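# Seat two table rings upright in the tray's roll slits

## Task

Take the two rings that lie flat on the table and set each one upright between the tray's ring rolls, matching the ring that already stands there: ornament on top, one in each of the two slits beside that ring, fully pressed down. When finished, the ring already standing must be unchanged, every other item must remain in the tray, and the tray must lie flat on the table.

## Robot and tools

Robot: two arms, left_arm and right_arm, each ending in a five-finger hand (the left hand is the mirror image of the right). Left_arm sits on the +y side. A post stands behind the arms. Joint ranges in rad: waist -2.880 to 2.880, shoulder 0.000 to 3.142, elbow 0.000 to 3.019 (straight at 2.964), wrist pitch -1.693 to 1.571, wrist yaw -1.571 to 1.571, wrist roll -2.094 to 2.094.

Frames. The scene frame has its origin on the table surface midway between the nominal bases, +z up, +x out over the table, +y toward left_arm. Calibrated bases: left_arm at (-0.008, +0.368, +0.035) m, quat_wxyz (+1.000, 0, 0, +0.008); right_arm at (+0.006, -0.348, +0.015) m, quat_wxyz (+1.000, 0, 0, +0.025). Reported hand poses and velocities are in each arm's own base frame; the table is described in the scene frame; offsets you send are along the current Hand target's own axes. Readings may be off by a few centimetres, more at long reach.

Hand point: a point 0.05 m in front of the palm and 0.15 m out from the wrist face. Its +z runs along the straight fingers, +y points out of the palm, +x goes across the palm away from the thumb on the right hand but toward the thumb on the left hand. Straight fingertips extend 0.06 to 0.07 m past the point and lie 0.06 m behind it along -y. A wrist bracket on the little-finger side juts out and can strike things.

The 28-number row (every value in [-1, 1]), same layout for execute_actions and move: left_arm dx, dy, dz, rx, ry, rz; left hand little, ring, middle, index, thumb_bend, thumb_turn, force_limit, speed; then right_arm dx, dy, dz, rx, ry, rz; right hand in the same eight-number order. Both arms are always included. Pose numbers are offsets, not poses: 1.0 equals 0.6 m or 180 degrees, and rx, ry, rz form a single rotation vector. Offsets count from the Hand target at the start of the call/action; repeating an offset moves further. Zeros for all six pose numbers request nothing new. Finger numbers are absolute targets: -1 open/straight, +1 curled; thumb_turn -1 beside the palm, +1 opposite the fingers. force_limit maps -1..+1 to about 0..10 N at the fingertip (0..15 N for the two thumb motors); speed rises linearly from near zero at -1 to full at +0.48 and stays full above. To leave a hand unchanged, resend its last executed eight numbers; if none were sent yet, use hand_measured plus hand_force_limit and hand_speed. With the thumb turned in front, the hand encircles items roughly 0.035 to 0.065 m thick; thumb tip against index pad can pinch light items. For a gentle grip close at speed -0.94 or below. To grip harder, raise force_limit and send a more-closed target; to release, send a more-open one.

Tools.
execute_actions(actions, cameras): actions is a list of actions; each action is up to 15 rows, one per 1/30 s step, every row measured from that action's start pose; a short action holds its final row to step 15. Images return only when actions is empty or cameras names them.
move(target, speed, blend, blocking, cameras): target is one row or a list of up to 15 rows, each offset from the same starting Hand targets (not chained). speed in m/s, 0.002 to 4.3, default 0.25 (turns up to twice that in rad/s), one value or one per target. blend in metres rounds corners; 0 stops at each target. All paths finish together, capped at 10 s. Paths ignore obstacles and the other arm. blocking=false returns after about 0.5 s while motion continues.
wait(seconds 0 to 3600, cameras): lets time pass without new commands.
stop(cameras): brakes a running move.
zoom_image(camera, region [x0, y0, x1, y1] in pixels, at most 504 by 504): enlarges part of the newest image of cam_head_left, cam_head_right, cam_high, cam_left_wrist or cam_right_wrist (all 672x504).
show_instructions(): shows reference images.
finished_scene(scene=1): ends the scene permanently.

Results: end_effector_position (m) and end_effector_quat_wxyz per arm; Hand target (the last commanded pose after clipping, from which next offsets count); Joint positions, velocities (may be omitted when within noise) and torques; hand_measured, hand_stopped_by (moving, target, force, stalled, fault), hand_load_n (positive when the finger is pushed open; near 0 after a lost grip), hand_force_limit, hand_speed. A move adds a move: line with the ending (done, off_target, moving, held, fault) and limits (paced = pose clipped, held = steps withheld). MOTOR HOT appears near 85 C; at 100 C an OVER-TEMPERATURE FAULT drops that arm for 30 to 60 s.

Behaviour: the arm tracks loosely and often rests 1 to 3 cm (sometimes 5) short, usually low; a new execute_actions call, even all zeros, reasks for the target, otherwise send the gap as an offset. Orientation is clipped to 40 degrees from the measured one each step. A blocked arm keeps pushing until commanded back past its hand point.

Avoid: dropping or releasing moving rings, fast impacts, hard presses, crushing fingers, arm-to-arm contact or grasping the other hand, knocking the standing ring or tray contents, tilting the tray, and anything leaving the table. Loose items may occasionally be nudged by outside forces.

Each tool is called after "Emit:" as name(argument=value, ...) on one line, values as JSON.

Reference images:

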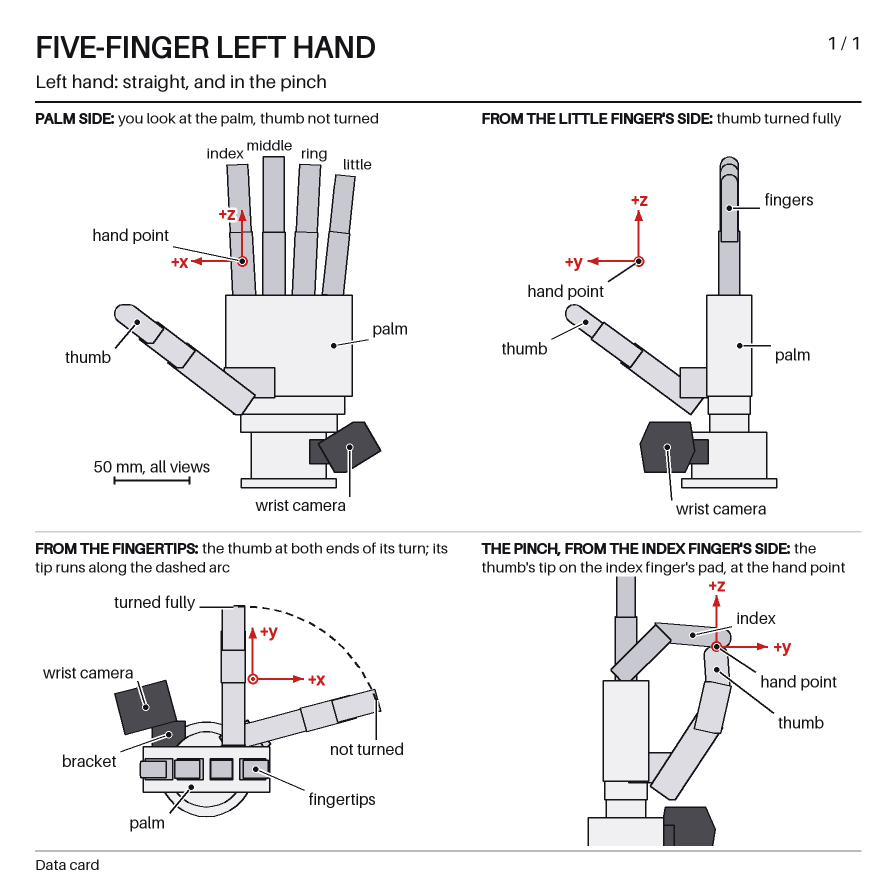

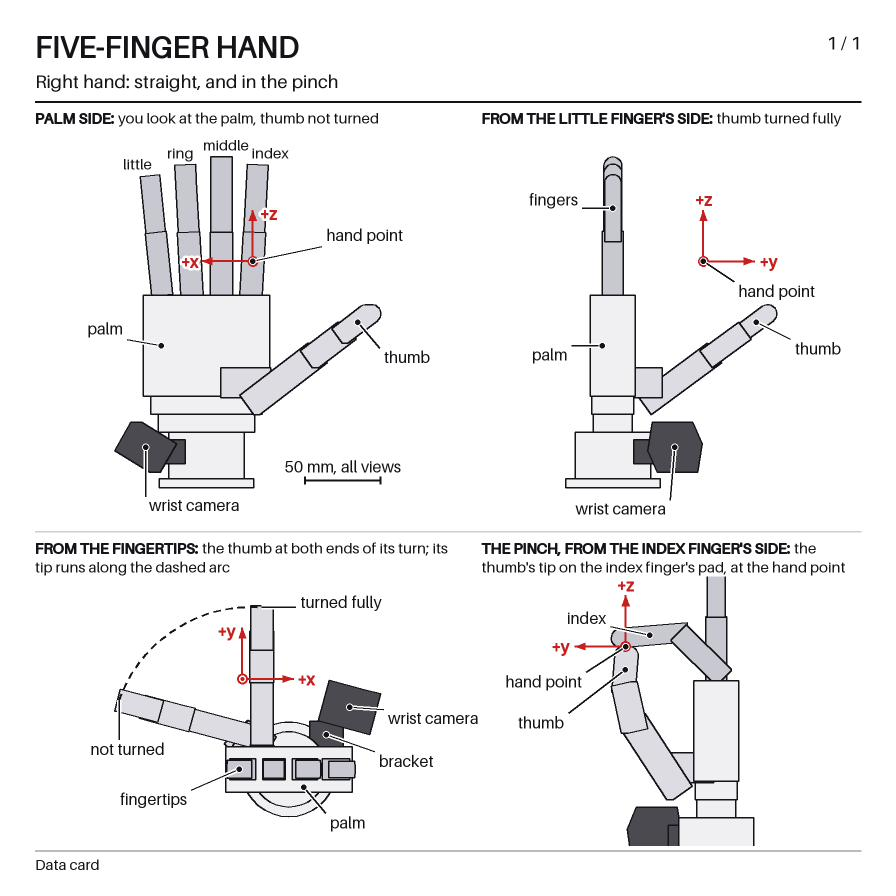

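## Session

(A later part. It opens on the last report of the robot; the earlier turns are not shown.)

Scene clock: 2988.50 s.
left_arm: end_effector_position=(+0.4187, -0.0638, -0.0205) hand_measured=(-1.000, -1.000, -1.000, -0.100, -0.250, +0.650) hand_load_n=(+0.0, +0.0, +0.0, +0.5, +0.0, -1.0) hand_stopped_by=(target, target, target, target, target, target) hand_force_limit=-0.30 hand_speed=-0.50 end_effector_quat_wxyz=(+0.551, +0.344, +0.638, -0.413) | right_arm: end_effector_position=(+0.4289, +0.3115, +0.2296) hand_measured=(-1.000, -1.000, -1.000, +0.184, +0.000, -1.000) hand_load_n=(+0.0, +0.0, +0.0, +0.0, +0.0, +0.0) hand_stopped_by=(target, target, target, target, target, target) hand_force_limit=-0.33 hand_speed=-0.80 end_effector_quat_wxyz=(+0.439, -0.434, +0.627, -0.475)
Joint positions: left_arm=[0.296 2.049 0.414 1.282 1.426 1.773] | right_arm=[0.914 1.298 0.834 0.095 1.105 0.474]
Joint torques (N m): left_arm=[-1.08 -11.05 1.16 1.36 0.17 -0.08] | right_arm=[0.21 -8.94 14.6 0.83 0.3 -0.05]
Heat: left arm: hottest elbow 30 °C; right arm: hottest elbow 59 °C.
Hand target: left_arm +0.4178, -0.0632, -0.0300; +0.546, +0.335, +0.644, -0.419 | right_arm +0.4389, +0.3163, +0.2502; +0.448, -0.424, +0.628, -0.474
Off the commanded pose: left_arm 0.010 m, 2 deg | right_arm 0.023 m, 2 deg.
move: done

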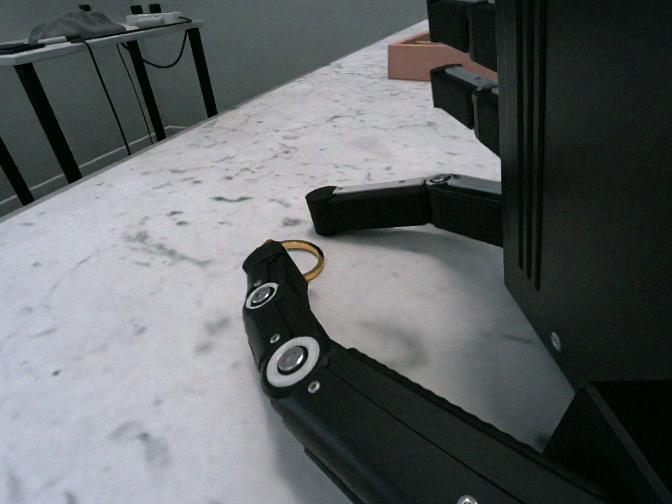

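Emit:
move(target=[[0,0,0,0,0,0,-1,-1,-1,0.06,-0.25,0.65,-0.6,-0.94,0,0,0,0,0,0,-1,-1,-1,0.185,0.0,-1,-0.33,-0.8]], speed=0.05, cameras=["cam_left_wrist"])

Emit:
zoom_image(camera="cam_left_wrist", region=[260, 210, 350, 310])

Scene clock: 2993.57 s.
left_arm: end_effector_position=(+0.4188, -0.0638, -0.0206) hand_measured=(-1.000, -1.000, -1.000, +0.024, -0.250, +0.650) hand_load_n=(+0.0, +0.0, +0.0, +2.0, +0.0, -1.5) hand_stopped_by=(target, target, target, force, target, target) hand_force_limit=-0.60 hand_speed=-0.94 end_effector_quat_wxyz=(+0.551, +0.344, +0.638, -0.414) | right_arm: end_effector_position=(+0.4289, +0.3115, +0.2296) hand_measured=(-1.000, -1.000, -1.000, +0.184, +0.000, -1.000) hand_load_n=(+0.0, +0.0, +0.0, +0.0, +0.0, -0.5) hand_stopped_by=(target, target, target, target, target, target) hand_force_limit=-0.33 hand_speed=-0.80 end_effector_quat_wxyz=(+0.439, -0.434, +0.627, -0.475)
Joint positions: left_arm=[0.296 2.049 0.414 1.282 1.426 1.773] | right_arm=[0.914 1.298 0.834 0.095 1.105 0.474]
Joint torques (N m): left_arm=[-0.56 -10.99 0.99 1.26 0.18 -0.1] | right_arm=[0.38 -8.76 14.8 0.72 0.3 -0.06]
Heat: left arm: hottest elbow 30 °C; right arm: hottest elbow 59 °C.
Hand target: left_arm +0.4178, -0.0633, -0.0300; +0.546, +0.335, +0.644, -0.419 | right_arm +0.4389, +0.3163, +0.2502; +0.448, -0.424, +0.628, -0.474
Off the commanded pose: left_arm 0.009 m, 2 deg | right_arm 0.023 m, 2 deg.
move: done

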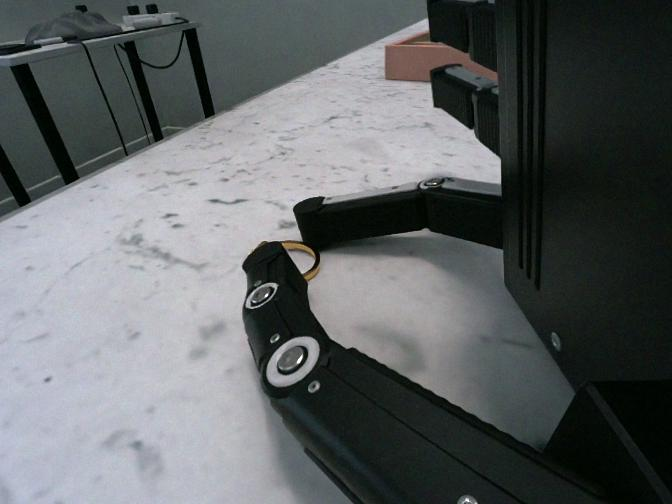

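Scaled by 5.040.

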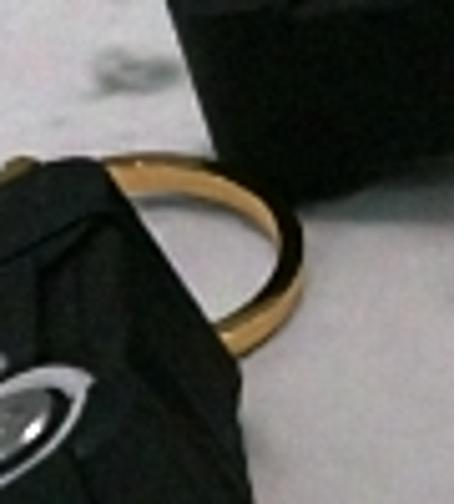

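Emit:
move(target=[[0,0,0,0,0,0,-1,-1,-1,0.13,-0.25,0.65,-0.45,-0.94,0,0,0,0,0,0,-1,-1,-1,0.185,0.0,-1,-0.33,-0.8],[0,0,0,0,0,0,-1,-1,-1,0.145,-0.25,0.65,-0.3,-0.94,0,0,0,0,0,0,-1,-1,-1,0.185,0.0,-1,-0.33,-0.8],[-0.0246,-0.0043,-0.0013,0,0,0,-1,-1,-1,0.145,-0.25,0.65,-0.3,-0.94,0,0,0,0,0,0,-1,-1,-1,0.185,0.0,-1,-0.33,-0.8]], speed=0.03, cameras=["cam_left_wrist"])

Emit:
zoom_image(camera="cam_left_wrist", region=[260, 210, 350, 310])

Scene clock: 2999.27 s.
left_arm: end_effector_position=(+0.4199, -0.0633, -0.0179) hand_measured=(-1.000, -1.000, -1.000, +0.060, -0.250, +0.650) hand_load_n=(+0.0, +0.0, +0.0, -0.5, +0.0, +0.0) hand_stopped_by=(target, target, target, force, target, target) hand_force_limit=-0.30 hand_speed=-0.94 end_effector_quat_wxyz=(+0.549, +0.339, +0.641, -0.417) | right_arm: end_effector_position=(+0.4289, +0.3115, +0.2296) hand_measured=(-1.000, -1.000, -1.000, +0.184, +0.000, -1.000) hand_load_n=(+0.0, +0.0, +0.0, +0.0, +0.0, +0.0) hand_stopped_by=(target, target, target, target, target, target) hand_force_limit=-0.33 hand_speed=-0.80 end_effector_quat_wxyz=(+0.439, -0.434, +0.627, -0.475)
Joint positions: left_arm=[0.296 2.031 0.414 1.261 1.423 1.76] | right_arm=[0.914 1.298 0.834 0.095 1.105 0.474]
Joint torques (N m): left_arm=[-1.61 -15.03 0.09 0.79 0.31 -0.16] | right_arm=[-0.21 -8.94 14.74 0.88 0.29 -0.06]
Heat: left arm: hottest elbow 30 °C; right arm: hottest elbow 59 °C.
Hand target: left_arm +0.4179, -0.0632, -0.0149; +0.546, +0.335, +0.644, -0.418 | right_arm +0.4389, +0.3163, +0.2502; +0.448, -0.424, +0.628, -0.474
Off the commanded pose: left_arm 0.004 m, 1 deg | right_arm 0.023 m, 2 deg.
move: done

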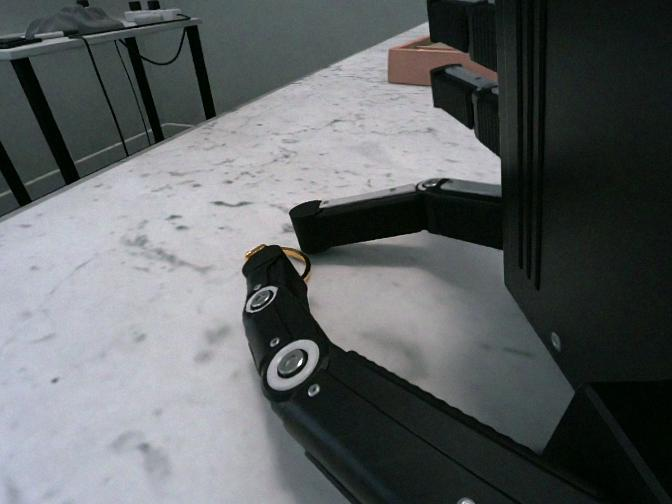

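Scaled by 5.040.

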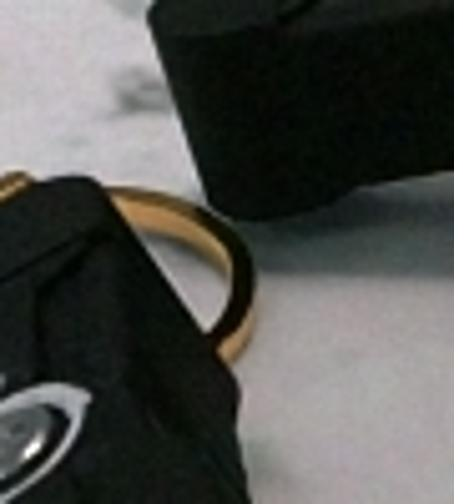

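Emit:
move(target=[[0,0,0,0,0,0,-1,-1,-1,-0.1,-0.55,0.80,-0.3,-0.5,0,0,0,0,0,0,-1,-1,-1,0.185,0.0,-1,-0.33,-0.8],[0.0246,0.0043,0.0013,0,0,0,-1,-1,-1,-0.1,-0.55,0.80,-0.3,-0.5,0,0,0,0,0,0,-1,-1,-1,0.185,0.0,-1,-0.33,-0.8]], speed=0.04, cameras=["cam_left_wrist"])

Emit:
zoom_image(camera="cam_left_wrist", region=[230, 190, 370, 330])

Scene clock: 3011.80 s.
left_arm: end_effector_position=(+0.4187, -0.0638, -0.0205) hand_measured=(-1.000, -1.000, -1.000, -0.100, -0.550, +0.800) hand_load_n=(+0.0, +0.0, +0.0, +0.0, +0.0, +0.0) hand_stopped_by=(target, target, target, target, target, target) hand_force_limit=-0.30 hand_speed=-0.50 end_effector_quat_wxyz=(+0.550, +0.343, +0.638, -0.415) | right_arm: end_effector_position=(+0.4289, +0.3115, +0.2296) hand_measured=(-1.000, -1.000, -1.000, +0.184, +0.000, -1.000) hand_load_n=(+0.0, +0.0, +0.0, +0.0, +0.0, +0.0) hand_stopped_by=(target, target, target, target, target, target) hand_force_limit=-0.33 hand_speed=-0.80 end_effector_quat_wxyz=(+0.439, -0.434, +0.627, -0.475)
Joint positions: left_arm=[0.296 2.046 0.414 1.275 1.426 1.772] | right_arm=[0.914 1.298 0.834 0.095 1.105 0.474]
Joint torques (N m): left_arm=[-0.91 -11.11 1.25 1.14 0.17 -0.03] | right_arm=[0.26 -8.82 14.67 0.76 0.26 -0.03]
Heat: left arm: hottest elbow 30 °C; right arm: hottest elbow 60 °C.
Hand target: left_arm +0.4178, -0.0632, -0.0300; +0.546, +0.335, +0.644, -0.419 | right_arm +0.4389, +0.3163, +0.2502; +0.448, -0.424, +0.628, -0.474
Off the commanded pose: left_arm 0.009 m, 1 deg | right_arm 0.023 m, 2 deg.
move: done

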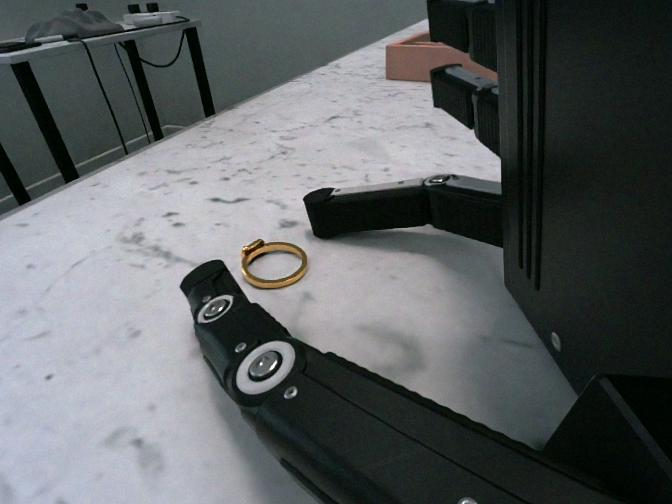

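Scaled by 3.600.

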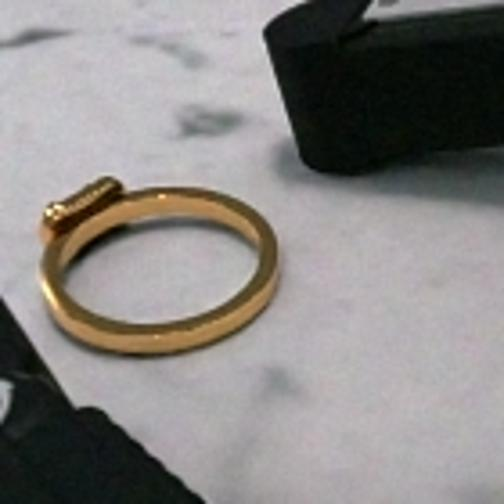

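Emit:
move(target=[[-0.0573,-0.0101,-0.0030,0,0,0,-1,-1,-1,0.05,-0.9,0.85,-0.3,-0.3,0,0,0,0,0,0,-1,-1,-1,0.185,0.0,-1,-0.33,-0.8],[-0.0613,0.0180,-0.0197,0.0382,0.0067,0.0020,-1,-1,-1,0.05,-0.9,0.85,-0.3,-0.3,0,0,0,0,0,0,-1,-1,-1,0.185,0.0,-1,-0.33,-0.8]], speed=0.08, cameras=["cam_left_wrist"])

Emit:
zoom_image(camera="cam_left_wrist", region=[230, 190, 370, 330])

Scene clock: 3019.80 s.
left_arm: end_effector_position=(+0.4228, -0.0537, +0.0064) hand_measured=(-1.000, -1.000, -1.000, +0.050, -0.900, +0.850) hand_load_n=(+0.0, +0.0, +0.0, +0.0, +0.5, +0.0) hand_stopped_by=(target, target, target, target, target, target) hand_force_limit=-0.30 hand_speed=-0.30 end_effector_quat_wxyz=(+0.539, +0.352, +0.612, -0.460) | right_arm: end_effector_position=(+0.4289, +0.3115, +0.2296) hand_measured=(-1.000, -1.000, -1.000, +0.184, +0.000, -1.000) hand_load_n=(+0.0, +0.0, +0.0, +0.0, +0.0, +0.0) hand_stopped_by=(target, target, target, target, target, target) hand_force_limit=-0.33 hand_speed=-0.80 end_effector_quat_wxyz=(+0.439, -0.434, +0.627, -0.475)
Joint positions: left_arm=[0.349 1.94 0.469 1.023 1.58 1.833] | right_arm=[0.914 1.298 0.834 0.095 1.105 0.474]
Joint torques (N m): left_arm=[-0.15 -12.69 3.62 1.37 0.54 -0.04] | right_arm=[0.09 -8.47 14.69 0.69 0.28 -0.04]
Heat: left arm: hottest elbow 30 °C; right arm: hottest elbow 60 °C.
Hand target: left_arm +0.4290, -0.0470, +0.0049; +0.520, +0.373, +0.622, -0.451 | right_arm +0.4389, +0.3163, +0.2502; +0.448, -0.424, +0.628, -0.474
Off the commanded pose: left_arm 0.009 m, 4 deg | right_arm 0.023 m, 2 deg.
joint sent to its limit (left arm) — joint 5 (wrist yaw), upper limit. The joint targets are off in orientation, not in position.
move: off_target (left_arm)

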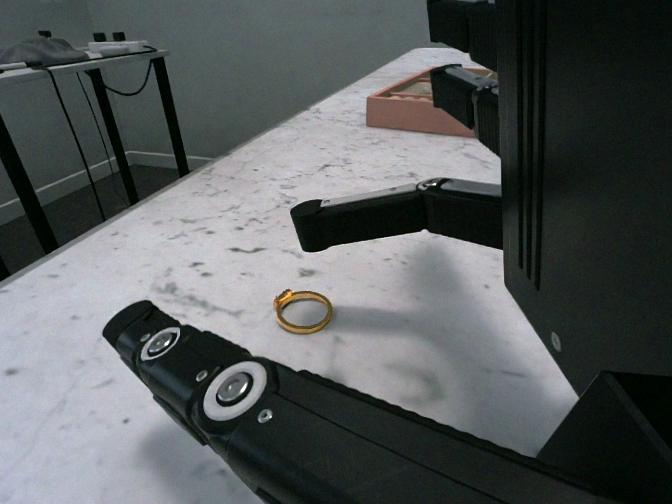

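Scaled by 3.600.

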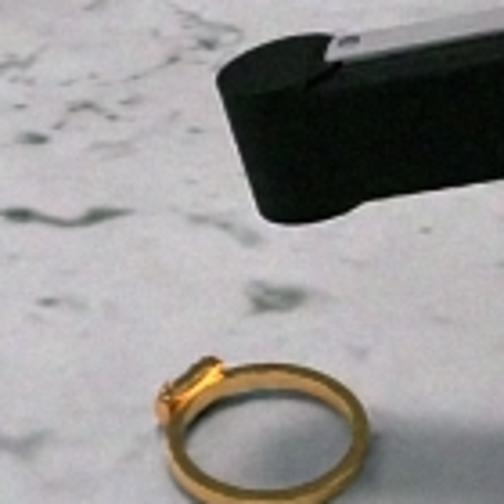

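Emit:
move(target=[0.0630,0.0163,0.0032,0,0,0,-1,-1,-1,0.05,-0.9,0.85,-0.3,-0.3,0,0,0,0,0,0,-1,-1,-1,0.185,0.0,-1,-0.33,-0.8], speed=0.05, cameras=["cam_left_wrist"])

Emit:
zoom_image(camera="cam_left_wrist", region=[230, 190, 370, 330])

Scene clock: 3023.23 s.
left_arm: end_effector_position=(+0.4317, -0.0508, -0.0195) hand_measured=(-1.000, -1.000, -1.000, +0.050, -0.900, +0.850) hand_load_n=(+0.0, +0.0, +0.0, +0.0, +0.0, +0.0) hand_stopped_by=(target, target, target, target, target, target) hand_force_limit=-0.30 hand_speed=-0.30 end_effector_quat_wxyz=(+0.550, +0.369, +0.601, -0.448) | right_arm: end_effector_position=(+0.4289, +0.3115, +0.2296) hand_measured=(-1.000, -1.000, -1.000, +0.184, +0.000, -1.000) hand_load_n=(+0.0, +0.0, +0.0, +0.0, +0.0, -0.5) hand_stopped_by=(target, target, target, target, target, target) hand_force_limit=-0.33 hand_speed=-0.80 end_effector_quat_wxyz=(+0.439, -0.434, +0.627, -0.475)
Joint positions: left_arm=[0.349 2.06 0.513 1.085 1.584 1.9] | right_arm=[0.914 1.298 0.834 0.095 1.105 0.474]
Joint torques (N m): left_arm=[0.15 -10.75 2.35 0.91 0.24 -0.14] | right_arm=[0.26 -9 14.86 0.76 0.32 -0.08]
Heat: left arm: hottest elbow 30 °C; right arm: hottest elbow 60 °C.
Hand target: left_arm +0.4318, -0.0460, -0.0340; +0.520, +0.374, +0.622, -0.451 | right_arm +0.4389, +0.3163, +0.2502; +0.448, -0.424, +0.628, -0.474
Off the commanded pose: left_arm 0.015 m, 4 deg | right_arm 0.023 m, 2 deg.
joint read past its limit (left arm) — joint 5 (wrist yaw), upper limit.
move: off_target (left_arm)

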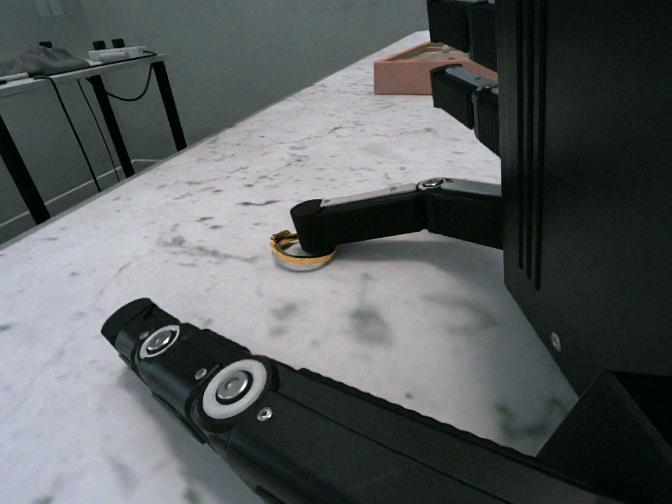

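Scaled by 3.600.

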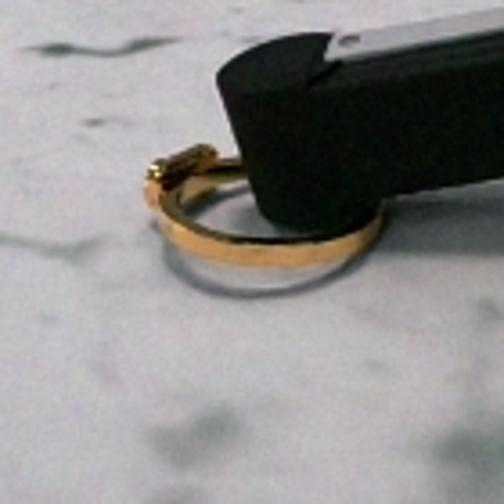

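Emit:
move(target=[0.0082,-0.0515,0.0155,-0.1311,-0.0231,-0.0069,-1,-1,-1,0.05,-0.9,0.85,-0.3,-0.3,0,0,0,0,0,0,-1,-1,-1,0.185,0.0,-1,-0.33,-0.8], speed=0.05, cameras=["cam_left_wrist"])

Emit:
zoom_image(camera="cam_left_wrist", region=[230, 190, 370, 330])

Scene clock: 3030.07 s.
left_arm: end_effector_position=(+0.4240, -0.0539, -0.0202) hand_measured=(-1.000, -1.000, -1.000, +0.050, -0.900, +0.850) hand_load_n=(+0.0, +0.0, +0.0, -0.5, +0.0, +0.5) hand_stopped_by=(target, target, target, target, target, target) hand_force_limit=-0.30 hand_speed=-0.30 end_effector_quat_wxyz=(+0.593, +0.269, +0.693, -0.308) | right_arm: end_effector_position=(+0.4289, +0.3115, +0.2296) hand_measured=(-1.000, -1.000, -1.000, +0.184, +0.000, -1.000) hand_load_n=(+0.0, +0.0, +0.0, +0.0, +0.0, -0.5) hand_stopped_by=(target, target, target, target, target, target) hand_force_limit=-0.33 hand_speed=-0.80 end_effector_quat_wxyz=(+0.439, -0.434, +0.627, -0.475)
Joint positions: left_arm=[0.198 2.083 0.309 1.563 1.039 1.645] | right_arm=[0.914 1.298 0.834 0.095 1.105 0.474]
Joint torques (N m): left_arm=[-1.96 -11.87 -2.85 1.36 0.22 -0.3] | right_arm=[0.03 -9.29 14.61 0.76 0.29 -0.03]
Heat: left arm: hottest elbow 30 °C; right arm: hottest elbow 60 °C.
Hand target: left_arm +0.4049, -0.0645, -0.0341; +0.602, +0.236, +0.686, -0.333 | right_arm +0.4389, +0.3163, +0.2502; +0.448, -0.424, +0.628, -0.474
Off the commanded pose: left_arm 0.026 m, 5 deg | right_arm 0.023 m, 2 deg.
joint read past its limit (left arm) — joint 4 (wrist pitch), upper limit.
joint sent to its limit (left arm) — joint 4 (wrist pitch), upper limit. The joint targets are off in orientation, not in position.
move: off_target (left_arm)

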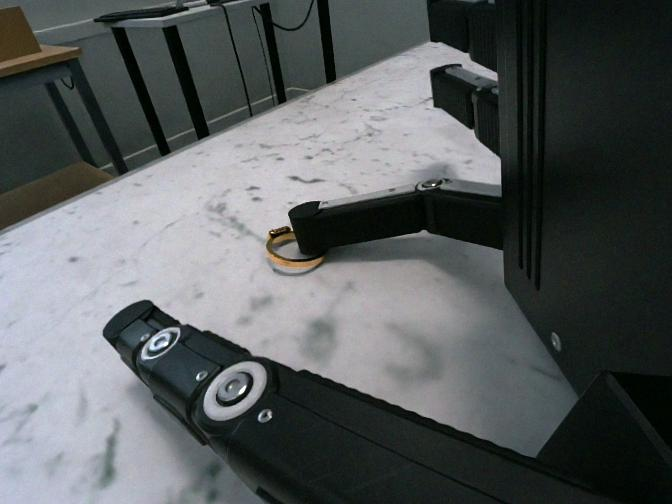

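Scaled by 3.600.

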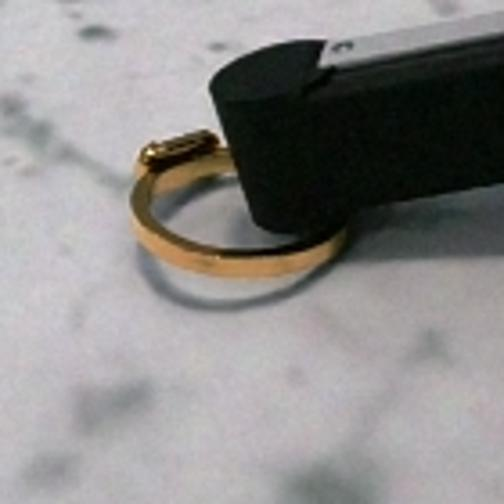

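Emit:
move(target=[0.0058,-0.0366,0.0120,0,0,0,-1,-1,-1,0.05,-0.9,0.85,-0.3,-0.3,0,0,0,0,0,0,-1,-1,-1,0.185,0.0,-1,-0.33,-0.8], speed=0.035, cameras=["cam_left_wrist"])

Emit:
zoom_image(camera="cam_left_wrist", region=[230, 190, 370, 330])

Scene clock: 3036.03 s.
left_arm: end_effector_position=(+0.4125, -0.0740, -0.0199) hand_measured=(-1.000, -1.000, -1.000, +0.050, -0.900, +0.850) hand_load_n=(+0.0, +0.0, +0.0, -2.0, +0.0, +0.5) hand_stopped_by=(target, target, target, target, target, target) hand_force_limit=-0.30 hand_speed=-0.30 end_effector_quat_wxyz=(+0.584, +0.272, +0.700, -0.309) | right_arm: end_effector_position=(+0.4289, +0.3115, +0.2296) hand_measured=(-1.000, -1.000, -1.000, +0.184, +0.000, -1.000) hand_load_n=(+0.0, +0.0, -0.5, +0.0, +0.0, -0.5) hand_stopped_by=(target, target, target, target, target, target) hand_force_limit=-0.33 hand_speed=-0.80 end_effector_quat_wxyz=(+0.439, -0.434, +0.627, -0.475)
Joint positions: left_arm=[0.127 2.064 0.271 1.563 0.971 1.645] | right_arm=[0.914 1.298 0.834 0.095 1.105 0.474]
Joint torques (N m): left_arm=[-2.73 -10.52 -2.99 1.35 0.15 -0.27] | right_arm=[-0.21 -8.35 14.63 0.72 0.31 -0.07]
Heat: left arm: hottest elbow 30 °C; right arm: hottest elbow 60 °C.
Hand target: left_arm +0.3933, -0.0847, -0.0340; +0.602, +0.236, +0.686, -0.333 | right_arm +0.4389, +0.3163, +0.2502; +0.448, -0.424, +0.628, -0.474
Off the commanded pose: left_arm 0.026 m, 6 deg | right_arm 0.023 m, 2 deg.
joint read past its limit (left arm) — joint 4 (wrist pitch), upper limit.
joint sent to its limit (left arm) — joint 4 (wrist pitch), upper limit. The joint targets are off in orientation, not in position.
move: off_target (left_arm)

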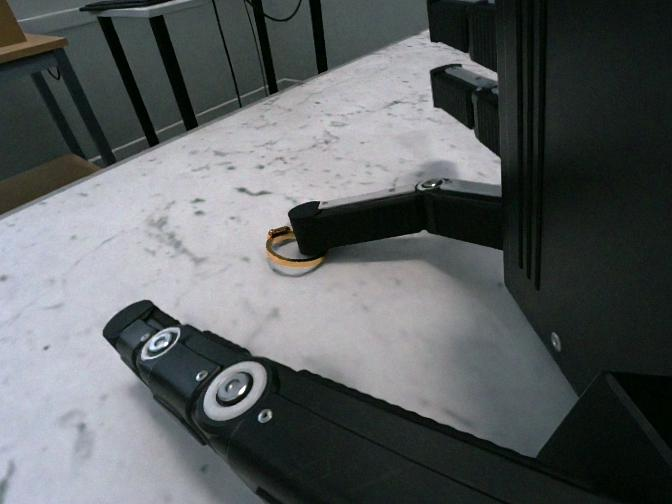

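Scaled by 3.600.

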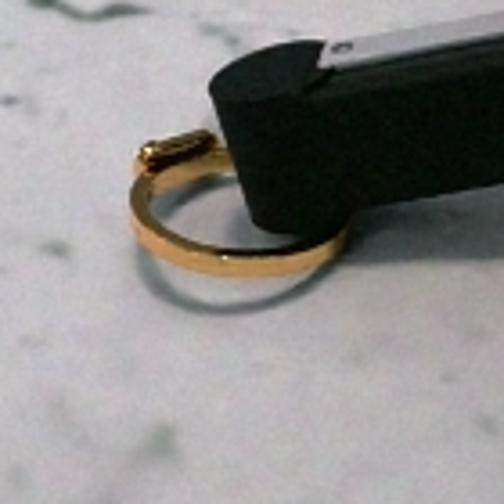

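Emit:
move(target=[[-0.0737,-0.0130,-0.0039,0,0,0,-1,-1,-1,0.05,-0.9,0.85,-0.3,-0.3,0,0,0,0,0,0,-1,-1,-1,0.185,0.0,-1,-0.33,-0.8],[-0.0793,0.0068,0.0367,0.0710,0.0125,0.0038,-1,-1,-1,0.05,-0.9,0.85,-0.3,-0.3,0,0,0,0,0,0,-1,-1,-1,0.185,0.0,-1,-0.33,-0.8],[-0.0822,0.0307,0.0090,0.0710,0.0125,0.0038,-1,-1,-1,-0.1,-0.9,0.85,-0.3,-0.3,0,0,0,0,0,0,-1,-1,-1,0.185,0.0,-1,-0.33,-0.8]], speed=[0.05,0.15,0.1], cameras=["cam_left_wrist"])

Emit:
zoom_image(camera="cam_left_wrist", region=[230, 190, 370, 330])

Scene clock: 3043.23 s.
left_arm: end_effector_position=(+0.4126, -0.0773, +0.0091) hand_measured=(-1.000, -1.000, -1.000, -0.100, -0.900, +0.850) hand_load_n=(+0.0, +0.0, +0.0, -0.5, +0.0, +0.0) hand_stopped_by=(target, target, target, target, target, target) hand_force_limit=-0.30 hand_speed=-0.30 end_effector_quat_wxyz=(+0.556, +0.309, +0.657, -0.405) | right_arm: end_effector_position=(+0.4289, +0.3115, +0.2296) hand_measured=(-1.000, -1.000, -1.000, +0.184, +0.000, -1.000) hand_load_n=(+0.0, +0.0, +0.0, +0.0, +0.0, -0.5) hand_stopped_by=(target, target, target, target, target, target) hand_force_limit=-0.33 hand_speed=-0.80 end_effector_quat_wxyz=(+0.439, -0.434, +0.627, -0.475)
Joint positions: left_arm=[0.236 1.945 0.336 1.403 1.301 1.578] | right_arm=[0.914 1.298 0.834 0.095 1.105 0.474]
Joint torques (N m): left_arm=[-0.09 -12.51 2.24 1.01 0.27 0.02] | right_arm=[0.03 -9.11 14.69 0.76 0.31 -0.09]
Heat: left arm: hottest elbow 30 °C; right arm: hottest elbow 60 °C.
Hand target: left_arm +0.4183, -0.0726, +0.0110; +0.560, +0.312, +0.655, -0.399 | right_arm +0.4389, +0.3163, +0.2502; +0.448, -0.424, +0.628, -0.474
Off the commanded pose: left_arm 0.008 m, 1 deg | right_arm 0.023 m, 2 deg.
move: done

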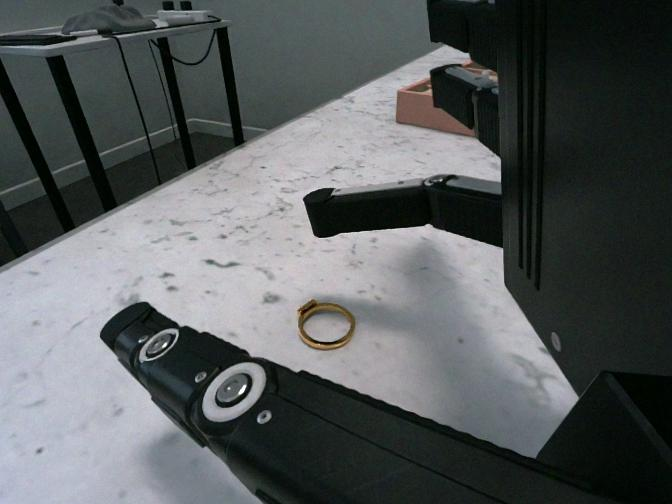

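Scaled by 3.600.

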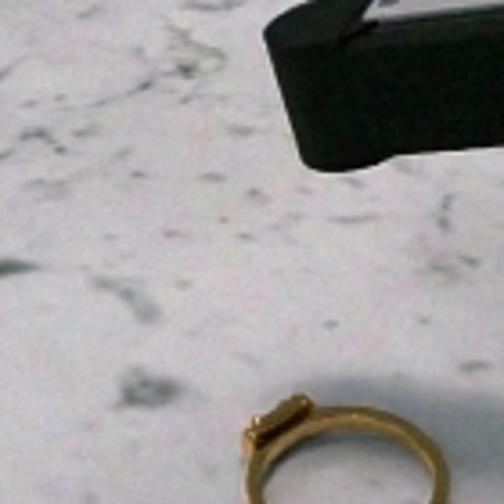

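Emit:
move(target=[0.0235,0.0050,-0.0131,0.0218,0.0038,0.0012,-1,-1,-1,0.05,-0.9,0.85,-0.3,-0.3,0,0,0,0,0,0,-1,-1,-1,0.185,0.0,-1,-0.33,-0.8], speed=0.08, cameras=["cam_left_wrist"])

Emit:
zoom_image(camera="cam_left_wrist", region=[230, 190, 370, 330])

Scene clock: 3049.53 s.
left_arm: end_effector_position=(+0.4066, -0.0709, -0.0097) hand_measured=(-1.000, -1.000, -1.000, +0.050, -0.900, +0.850) hand_load_n=(+0.0, +0.0, -0.5, +0.0, +0.0, +0.5) hand_stopped_by=(target, target, target, target, target, target) hand_force_limit=-0.30 hand_speed=-0.30 end_effector_quat_wxyz=(+0.537, +0.328, +0.648, -0.428) | right_arm: end_effector_position=(+0.4289, +0.3115, +0.2296) hand_measured=(-1.000, -1.000, -1.000, +0.184, +0.000, -1.000) hand_load_n=(+0.0, +0.0, +0.0, +0.0, +0.0, +0.0) hand_stopped_by=(target, target, target, target, target, target) hand_force_limit=-0.33 hand_speed=-0.80 end_effector_quat_wxyz=(+0.439, -0.434, +0.627, -0.475)
Joint positions: left_arm=[0.285 1.976 0.373 1.235 1.417 1.73] | right_arm=[0.914 1.298 0.834 0.095 1.105 0.474]
Joint torques (N m): left_arm=[-0.32 -13.8 2.29 0.81 0.41 0.12] | right_arm=[0.26 -9.52 14.84 0.77 0.28 -0.07]
Heat: left arm: hottest elbow 30 °C; right arm: hottest elbow 60 °C.
Hand target: left_arm +0.4147, -0.0648, -0.0029; +0.546, +0.335, +0.644, -0.418 | right_arm +0.4389, +0.3163, +0.2502; +0.448, -0.424, +0.628, -0.474
Off the commanded pose: left_arm 0.012 m, 2 deg | right_arm 0.023 m, 2 deg.
move: off_target (left_arm)

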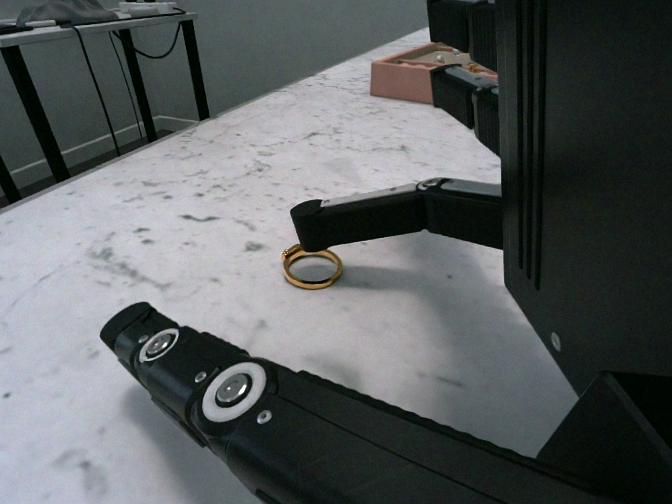

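Scaled by 3.600.

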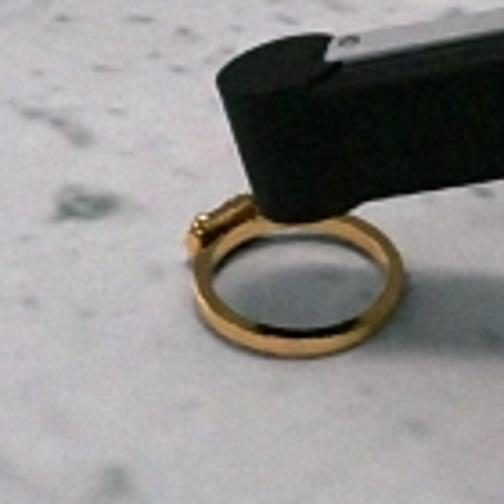

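Emit:
move(target=[0.0513,0.0073,-0.0017,0,0,0,-1,-1,-1,0.05,-0.9,0.85,-0.3,-0.3,0,0,0,0,0,0,-1,-1,-1,0.185,0.0,-1,-0.33,-0.8], speed=0.05, cameras=["cam_left_wrist"])

Emit:
zoom_image(camera="cam_left_wrist", region=[230, 190, 370, 330])

Scene clock: 3052.77 s.
left_arm: end_effector_position=(+0.4113, -0.0689, -0.0212) hand_measured=(-1.000, -1.000, -1.000, +0.050, -0.900, +0.850) hand_load_n=(+0.0, +0.0, +0.0, +0.5, +0.0, +0.0) hand_stopped_by=(target, target, target, target, target, target) hand_force_limit=-0.30 hand_speed=-0.30 end_effector_quat_wxyz=(+0.551, +0.353, +0.631, -0.415) | right_arm: end_effector_position=(+0.4289, +0.3115, +0.2296) hand_measured=(-1.000, -1.000, -1.000, +0.184, +0.000, -1.000) hand_load_n=(+0.0, +0.0, +0.0, +0.0, +0.0, -0.5) hand_stopped_by=(target, target, target, target, target, target) hand_force_limit=-0.33 hand_speed=-0.80 end_effector_quat_wxyz=(+0.439, -0.434, +0.627, -0.475)
Joint positions: left_arm=[0.292 2.056 0.4 1.291 1.439 1.797] | right_arm=[0.914 1.298 0.834 0.095 1.105 0.474]
Joint torques (N m): left_arm=[-0.26 -10.17 1.32 1.13 -0.08 -0.16] | right_arm=[-0.03 -8.94 14.76 0.76 0.3 -0.06]
Heat: left arm: hottest elbow 30 °C; right arm: hottest elbow 60 °C.
Hand target: left_arm +0.4126, -0.0628, -0.0339; +0.546, +0.335, +0.644, -0.418 | right_arm +0.4389, +0.3163, +0.2502; +0.448, -0.424, +0.628, -0.474
Off the commanded pose: left_arm 0.014 m, 3 deg | right_arm 0.023 m, 2 deg.
move: off_target (left_arm)

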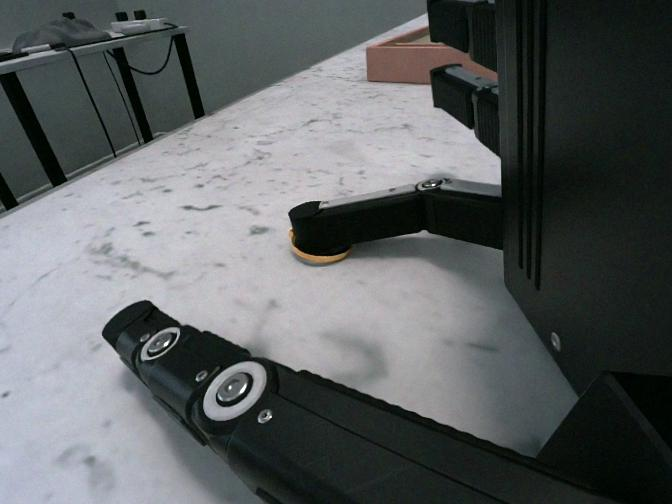

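Scaled by 3.600.

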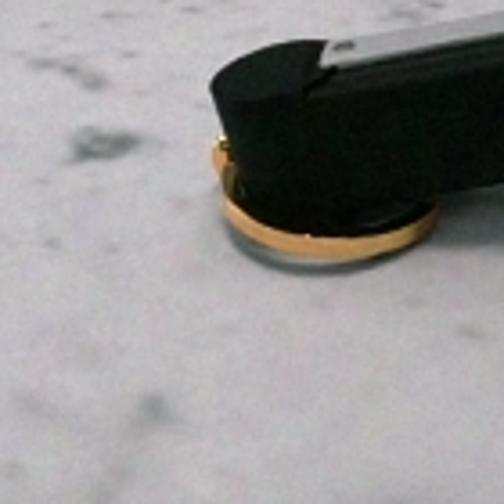

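Emit:
move(target=[0.0067,-0.0402,0.0093,-0.1529,-0.0270,-0.0081,-1,-1,-1,0.05,-0.9,0.85,-0.3,-0.3,0,0,0,0,0,0,-1,-1,-1,0.185,0.0,-1,-0.33,-0.8], speed=0.05, cameras=["cam_left_wrist"])

Emit:
zoom_image(camera="cam_left_wrist", region=[230, 190, 370, 330])

Scene clock: 3060.30 s.
left_arm: end_effector_position=(+0.4106, -0.0689, -0.0211) hand_measured=(-1.000, -1.000, -1.000, +0.050, -0.900, +0.850) hand_load_n=(+0.0, +0.0, +0.0, -2.0, +0.0, +0.0) hand_stopped_by=(target, target, target, target, target, target) hand_force_limit=-0.30 hand_speed=-0.30 end_effector_quat_wxyz=(+0.587, +0.205, +0.742, -0.252) | right_arm: end_effector_position=(+0.4289, +0.3115, +0.2296) hand_measured=(-1.000, -1.000, -1.000, +0.184, +0.000, -1.000) hand_load_n=(+0.0, +0.0, +0.0, +0.0, +0.0, +0.0) hand_stopped_by=(target, target, target, target, target, target) hand_force_limit=-0.33 hand_speed=-0.80 end_effector_quat_wxyz=(+0.439, -0.434, +0.627, -0.475)
Joint positions: left_arm=[0.013 2.02 0.219 1.563 0.673 1.585] | right_arm=[0.914 1.298 0.834 0.095 1.105 0.474]
Joint torques (N m): left_arm=[-2.67 -10.75 -2.7 1.47 0.25 -0.38] | right_arm=[0.32 -8.7 14.83 0.75 0.28 -0.05]
Heat: left arm: hottest elbow 30 °C; right arm: hottest elbow 60 °C.
Hand target: left_arm +0.3928, -0.0782, -0.0341; +0.631, +0.169, +0.705, -0.274 | right_arm +0.4389, +0.3163, +0.2502; +0.448, -0.424, +0.628, -0.474
Off the commanded pose: left_arm 0.024 m, 8 deg | right_arm 0.023 m, 2 deg.
joint read past its limit (left arm) — joint 4 (wrist pitch), upper limit.
joint sent to its limit (left arm) — joint 4 (wrist pitch), upper limit. The joint targets are off in orientation, not in position.
move: off_target (left_arm)

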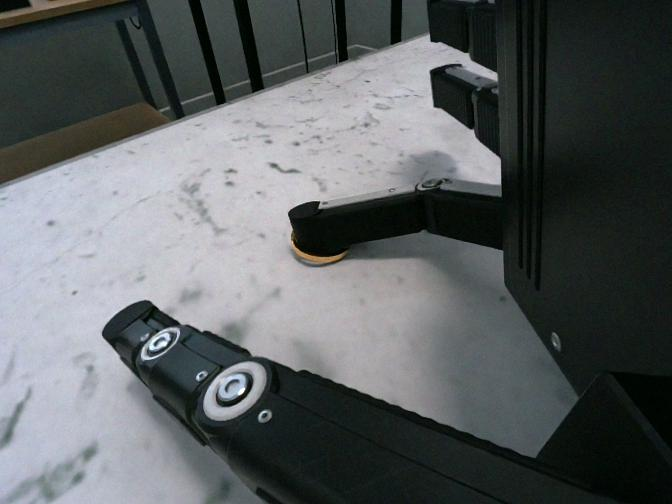

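Scaled by 3.600.

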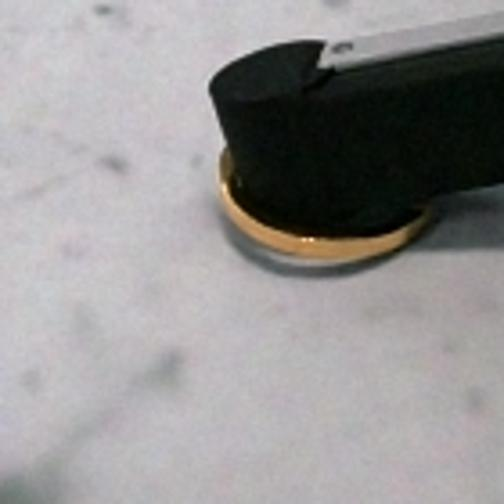

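Emit:
move(target=[[-0.0737,-0.0130,-0.0039,0,0,0,-1,-1,-1,0.05,-0.9,0.85,-0.3,-0.3,0,0,0,0,0,0,-1,-1,-1,0.185,0.0,-1,-0.33,-0.8],[-0.0763,-0.0098,0.0382,0.1311,0.0231,0.0069,-1,-1,-1,0.05,-0.9,0.85,-0.3,-0.3,0,0,0,0,0,0,-1,-1,-1,0.185,0.0,-1,-0.33,-0.8],[-0.0803,0.0188,0.0157,0.1311,0.0231,0.0069,-1,-1,-1,-0.1,-0.9,0.85,-0.3,-0.3,0,0,0,0,0,0,-1,-1,-1,0.185,0.0,-1,-0.33,-0.8]], speed=[0.05,0.15,0.1], cameras=["cam_left_wrist"])

Emit:
zoom_image(camera="cam_left_wrist", region=[230, 220, 370, 360])

Scene clock: 3068.77 s.
left_arm: end_effector_position=(+0.4079, -0.0746, +0.0075) hand_measured=(-1.000, -1.000, -1.000, -0.100, -0.900, +0.850) hand_load_n=(+0.0, +0.0, +0.0, +0.0, +0.0, +0.0) hand_stopped_by=(target, target, target, target, target, target) hand_force_limit=-0.30 hand_speed=-0.30 end_effector_quat_wxyz=(+0.554, +0.308, +0.658, -0.406) | right_arm: end_effector_position=(+0.4289, +0.3115, +0.2296) hand_measured=(-1.000, -1.000, -1.000, +0.184, +0.000, -1.000) hand_load_n=(+0.0, +0.0, +0.0, +0.0, +0.0, -0.5) hand_stopped_by=(target, target, target, target, target, target) hand_force_limit=-0.33 hand_speed=-0.80 end_effector_quat_wxyz=(+0.439, -0.434, +0.627, -0.475)
Joint positions: left_arm=[0.249 1.948 0.328 1.402 1.314 1.588] | right_arm=[0.914 1.298 0.834 0.095 1.105 0.474]
Joint torques (N m): left_arm=[0.09 -13.33 1.94 0.91 0.36 0.12] | right_arm=[0.15 -8.7 14.91 0.61 0.31 -0.09]
Heat: left arm: hottest elbow 30 °C; right arm: hottest elbow 60 °C.
Hand target: left_arm +0.4139, -0.0698, +0.0110; +0.561, +0.312, +0.655, -0.399 | right_arm +0.4389, +0.3163, +0.2502; +0.448, -0.424, +0.628, -0.474
Off the commanded pose: left_arm 0.008 m, 1 deg | right_arm 0.023 m, 2 deg.
move: done

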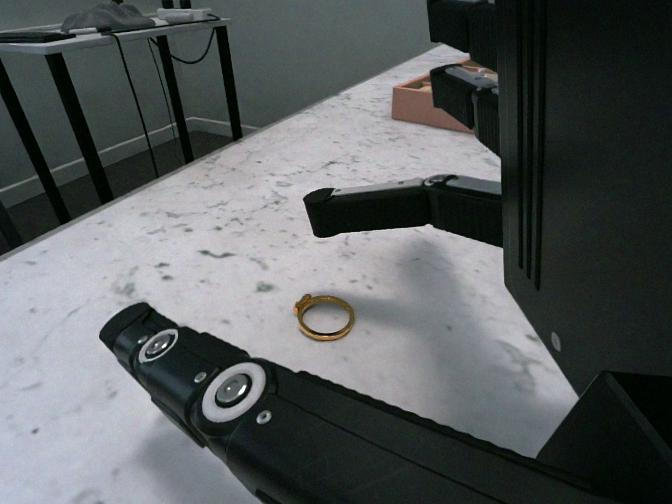

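Scaled by 3.600.

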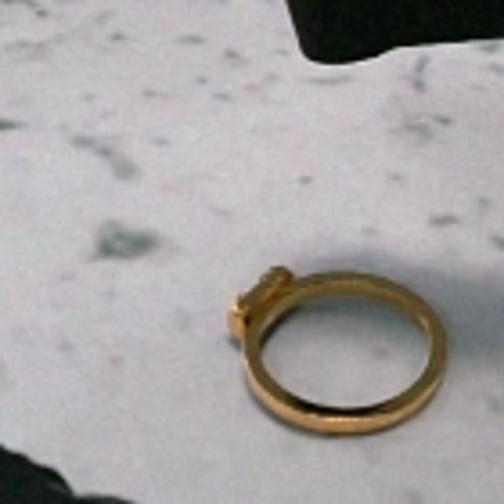

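Emit:
move(target=[0.0350,-0.0167,0.0017,0,0,0,-1,-1,-1,-0.1,-0.9,0.85,-0.3,-0.3,0,0,0,0,0,0,-1,-1,-1,0.185,0.0,-1,-0.33,-0.8], speed=0.08, cameras=["cam_left_wrist"])

Emit:
zoom_image(camera="cam_left_wrist", region=[230, 190, 370, 330])

Scene clock: 3072.43 s.
left_arm: end_effector_position=(+0.4056, -0.0742, -0.0043) hand_measured=(-1.000, -1.000, -1.000, -0.100, -0.900, +0.850) hand_load_n=(+0.0, +0.0, +0.0, +0.0, +0.0, +0.0) hand_stopped_by=(target, target, target, target, target, target) hand_force_limit=-0.30 hand_speed=-0.30 end_effector_quat_wxyz=(+0.563, +0.316, +0.653, -0.395) | right_arm: end_effector_position=(+0.4289, +0.3115, +0.2296) hand_measured=(-1.000, -1.000, -1.000, +0.184, +0.000, -1.000) hand_load_n=(+0.0, +0.5, +0.0, +0.0, +0.0, -0.5) hand_stopped_by=(target, target, target, target, target, target) hand_force_limit=-0.33 hand_speed=-0.80 end_effector_quat_wxyz=(+0.439, -0.434, +0.627, -0.475)
Joint positions: left_arm=[0.249 2.032 0.328 1.503 1.306 1.604] | right_arm=[0.914 1.298 0.834 0.095 1.105 0.474]
Joint torques (N m): left_arm=[-0.91 -10.64 -0.21 1.92 0.14 -0.09] | right_arm=[0.38 -9.05 14.75 0.69 0.29 -0.06]
Heat: left arm: hottest elbow 30 °C; right arm: hottest elbow 61 °C.
Hand target: left_arm +0.4021, -0.0763, -0.0080; +0.561, +0.312, +0.655, -0.399 | right_arm +0.4389, +0.3163, +0.2502; +0.448, -0.424, +0.628, -0.474
Off the commanded pose: left_arm 0.006 m, 1 deg | right_arm 0.023 m, 2 deg.
move: done

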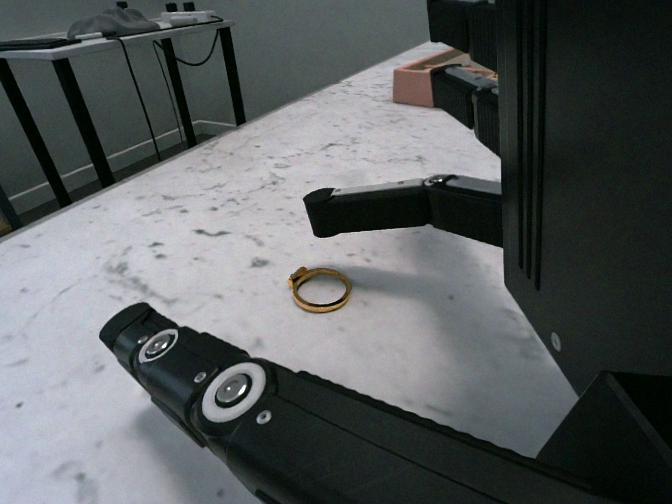

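Scaled by 3.600.

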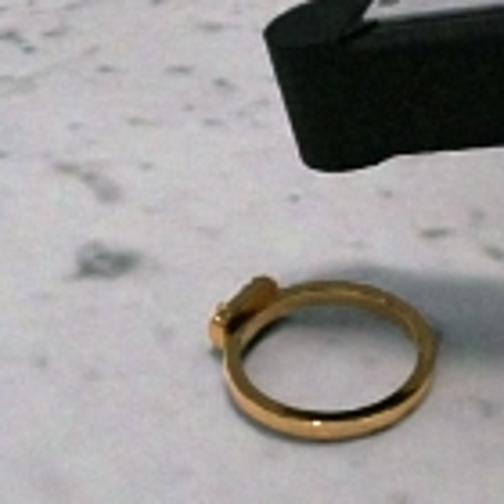

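Emit:
move(target=[[0.0003,-0.0105,0.0060,0,0,0,-1,-1,-1,-0.1,-0.9,0.85,-0.3,-0.3,0,0,0,0,0,0,-1,-1,-1,0.185,0.0,-1,-0.33,-0.8],[0.0334,0.0030,0.0000,0,0,0,-1,-1,-1,-0.1,-0.9,0.85,-0.3,-0.3,0,0,0,0,0,0,-1,-1,-1,0.185,0.0,-1,-0.33,-0.8]], speed=0.05, cameras=["cam_left_wrist"])

Emit:
zoom_image(camera="cam_left_wrist", region=[230, 190, 370, 330])

Scene clock: 3077.40 s.
left_arm: end_effector_position=(+0.3986, -0.0805, -0.0215) hand_measured=(-1.000, -1.000, -1.000, -0.100, -0.900, +0.850) hand_load_n=(+0.0, +0.0, +0.0, +0.0, +0.0, +0.0) hand_stopped_by=(target, target, target, target, target, target) hand_force_limit=-0.30 hand_speed=-0.30 end_effector_quat_wxyz=(+0.557, +0.319, +0.653, -0.400) | right_arm: end_effector_position=(+0.4289, +0.3115, +0.2296) hand_measured=(-1.000, -1.000, -1.000, +0.184, +0.000, -1.000) hand_load_n=(+0.0, +0.0, +0.0, -0.5, +0.0, +0.0) hand_stopped_by=(target, target, target, target, target, target) hand_force_limit=-0.33 hand_speed=-0.80 end_effector_quat_wxyz=(+0.439, -0.434, +0.627, -0.475)
Joint positions: left_arm=[0.238 2.11 0.331 1.553 1.309 1.621] | right_arm=[0.914 1.298 0.834 0.095 1.105 0.474]
Joint torques (N m): left_arm=[0.32 -10.7 0.23 1.42 0.16 0.03] | right_arm=[0.09 -9 14.76 0.79 0.28 -0.04]
Heat: left arm: hottest elbow 30 °C; right arm: hottest elbow 61 °C.
Hand target: left_arm +0.4001, -0.0762, -0.0281; +0.561, +0.312, +0.655, -0.399 | right_arm +0.4389, +0.3163, +0.2502; +0.448, -0.424, +0.628, -0.474
Off the commanded pose: left_arm 0.008 m, 1 deg | right_arm 0.023 m, 2 deg.
joint sent to its limit (left arm) — joint 4 (wrist pitch), upper limit. The joint targets still meet the commanded pose.
move: done

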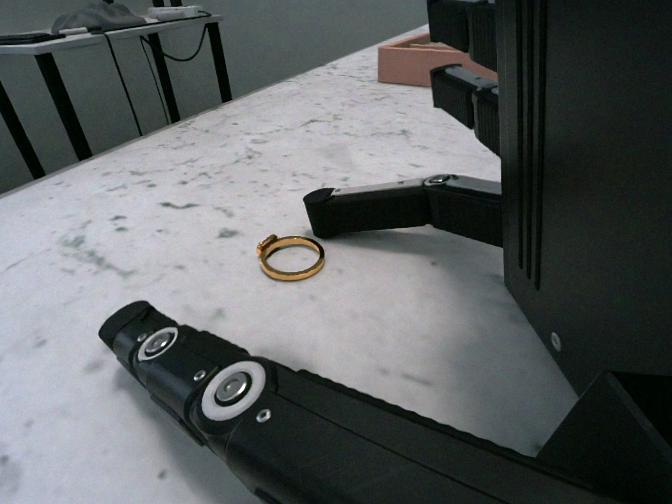

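Scaled by 3.600.

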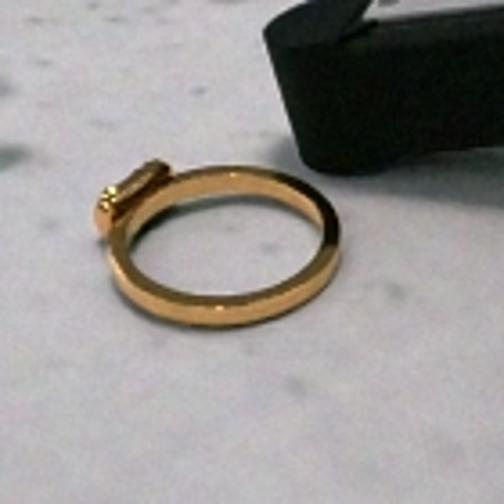

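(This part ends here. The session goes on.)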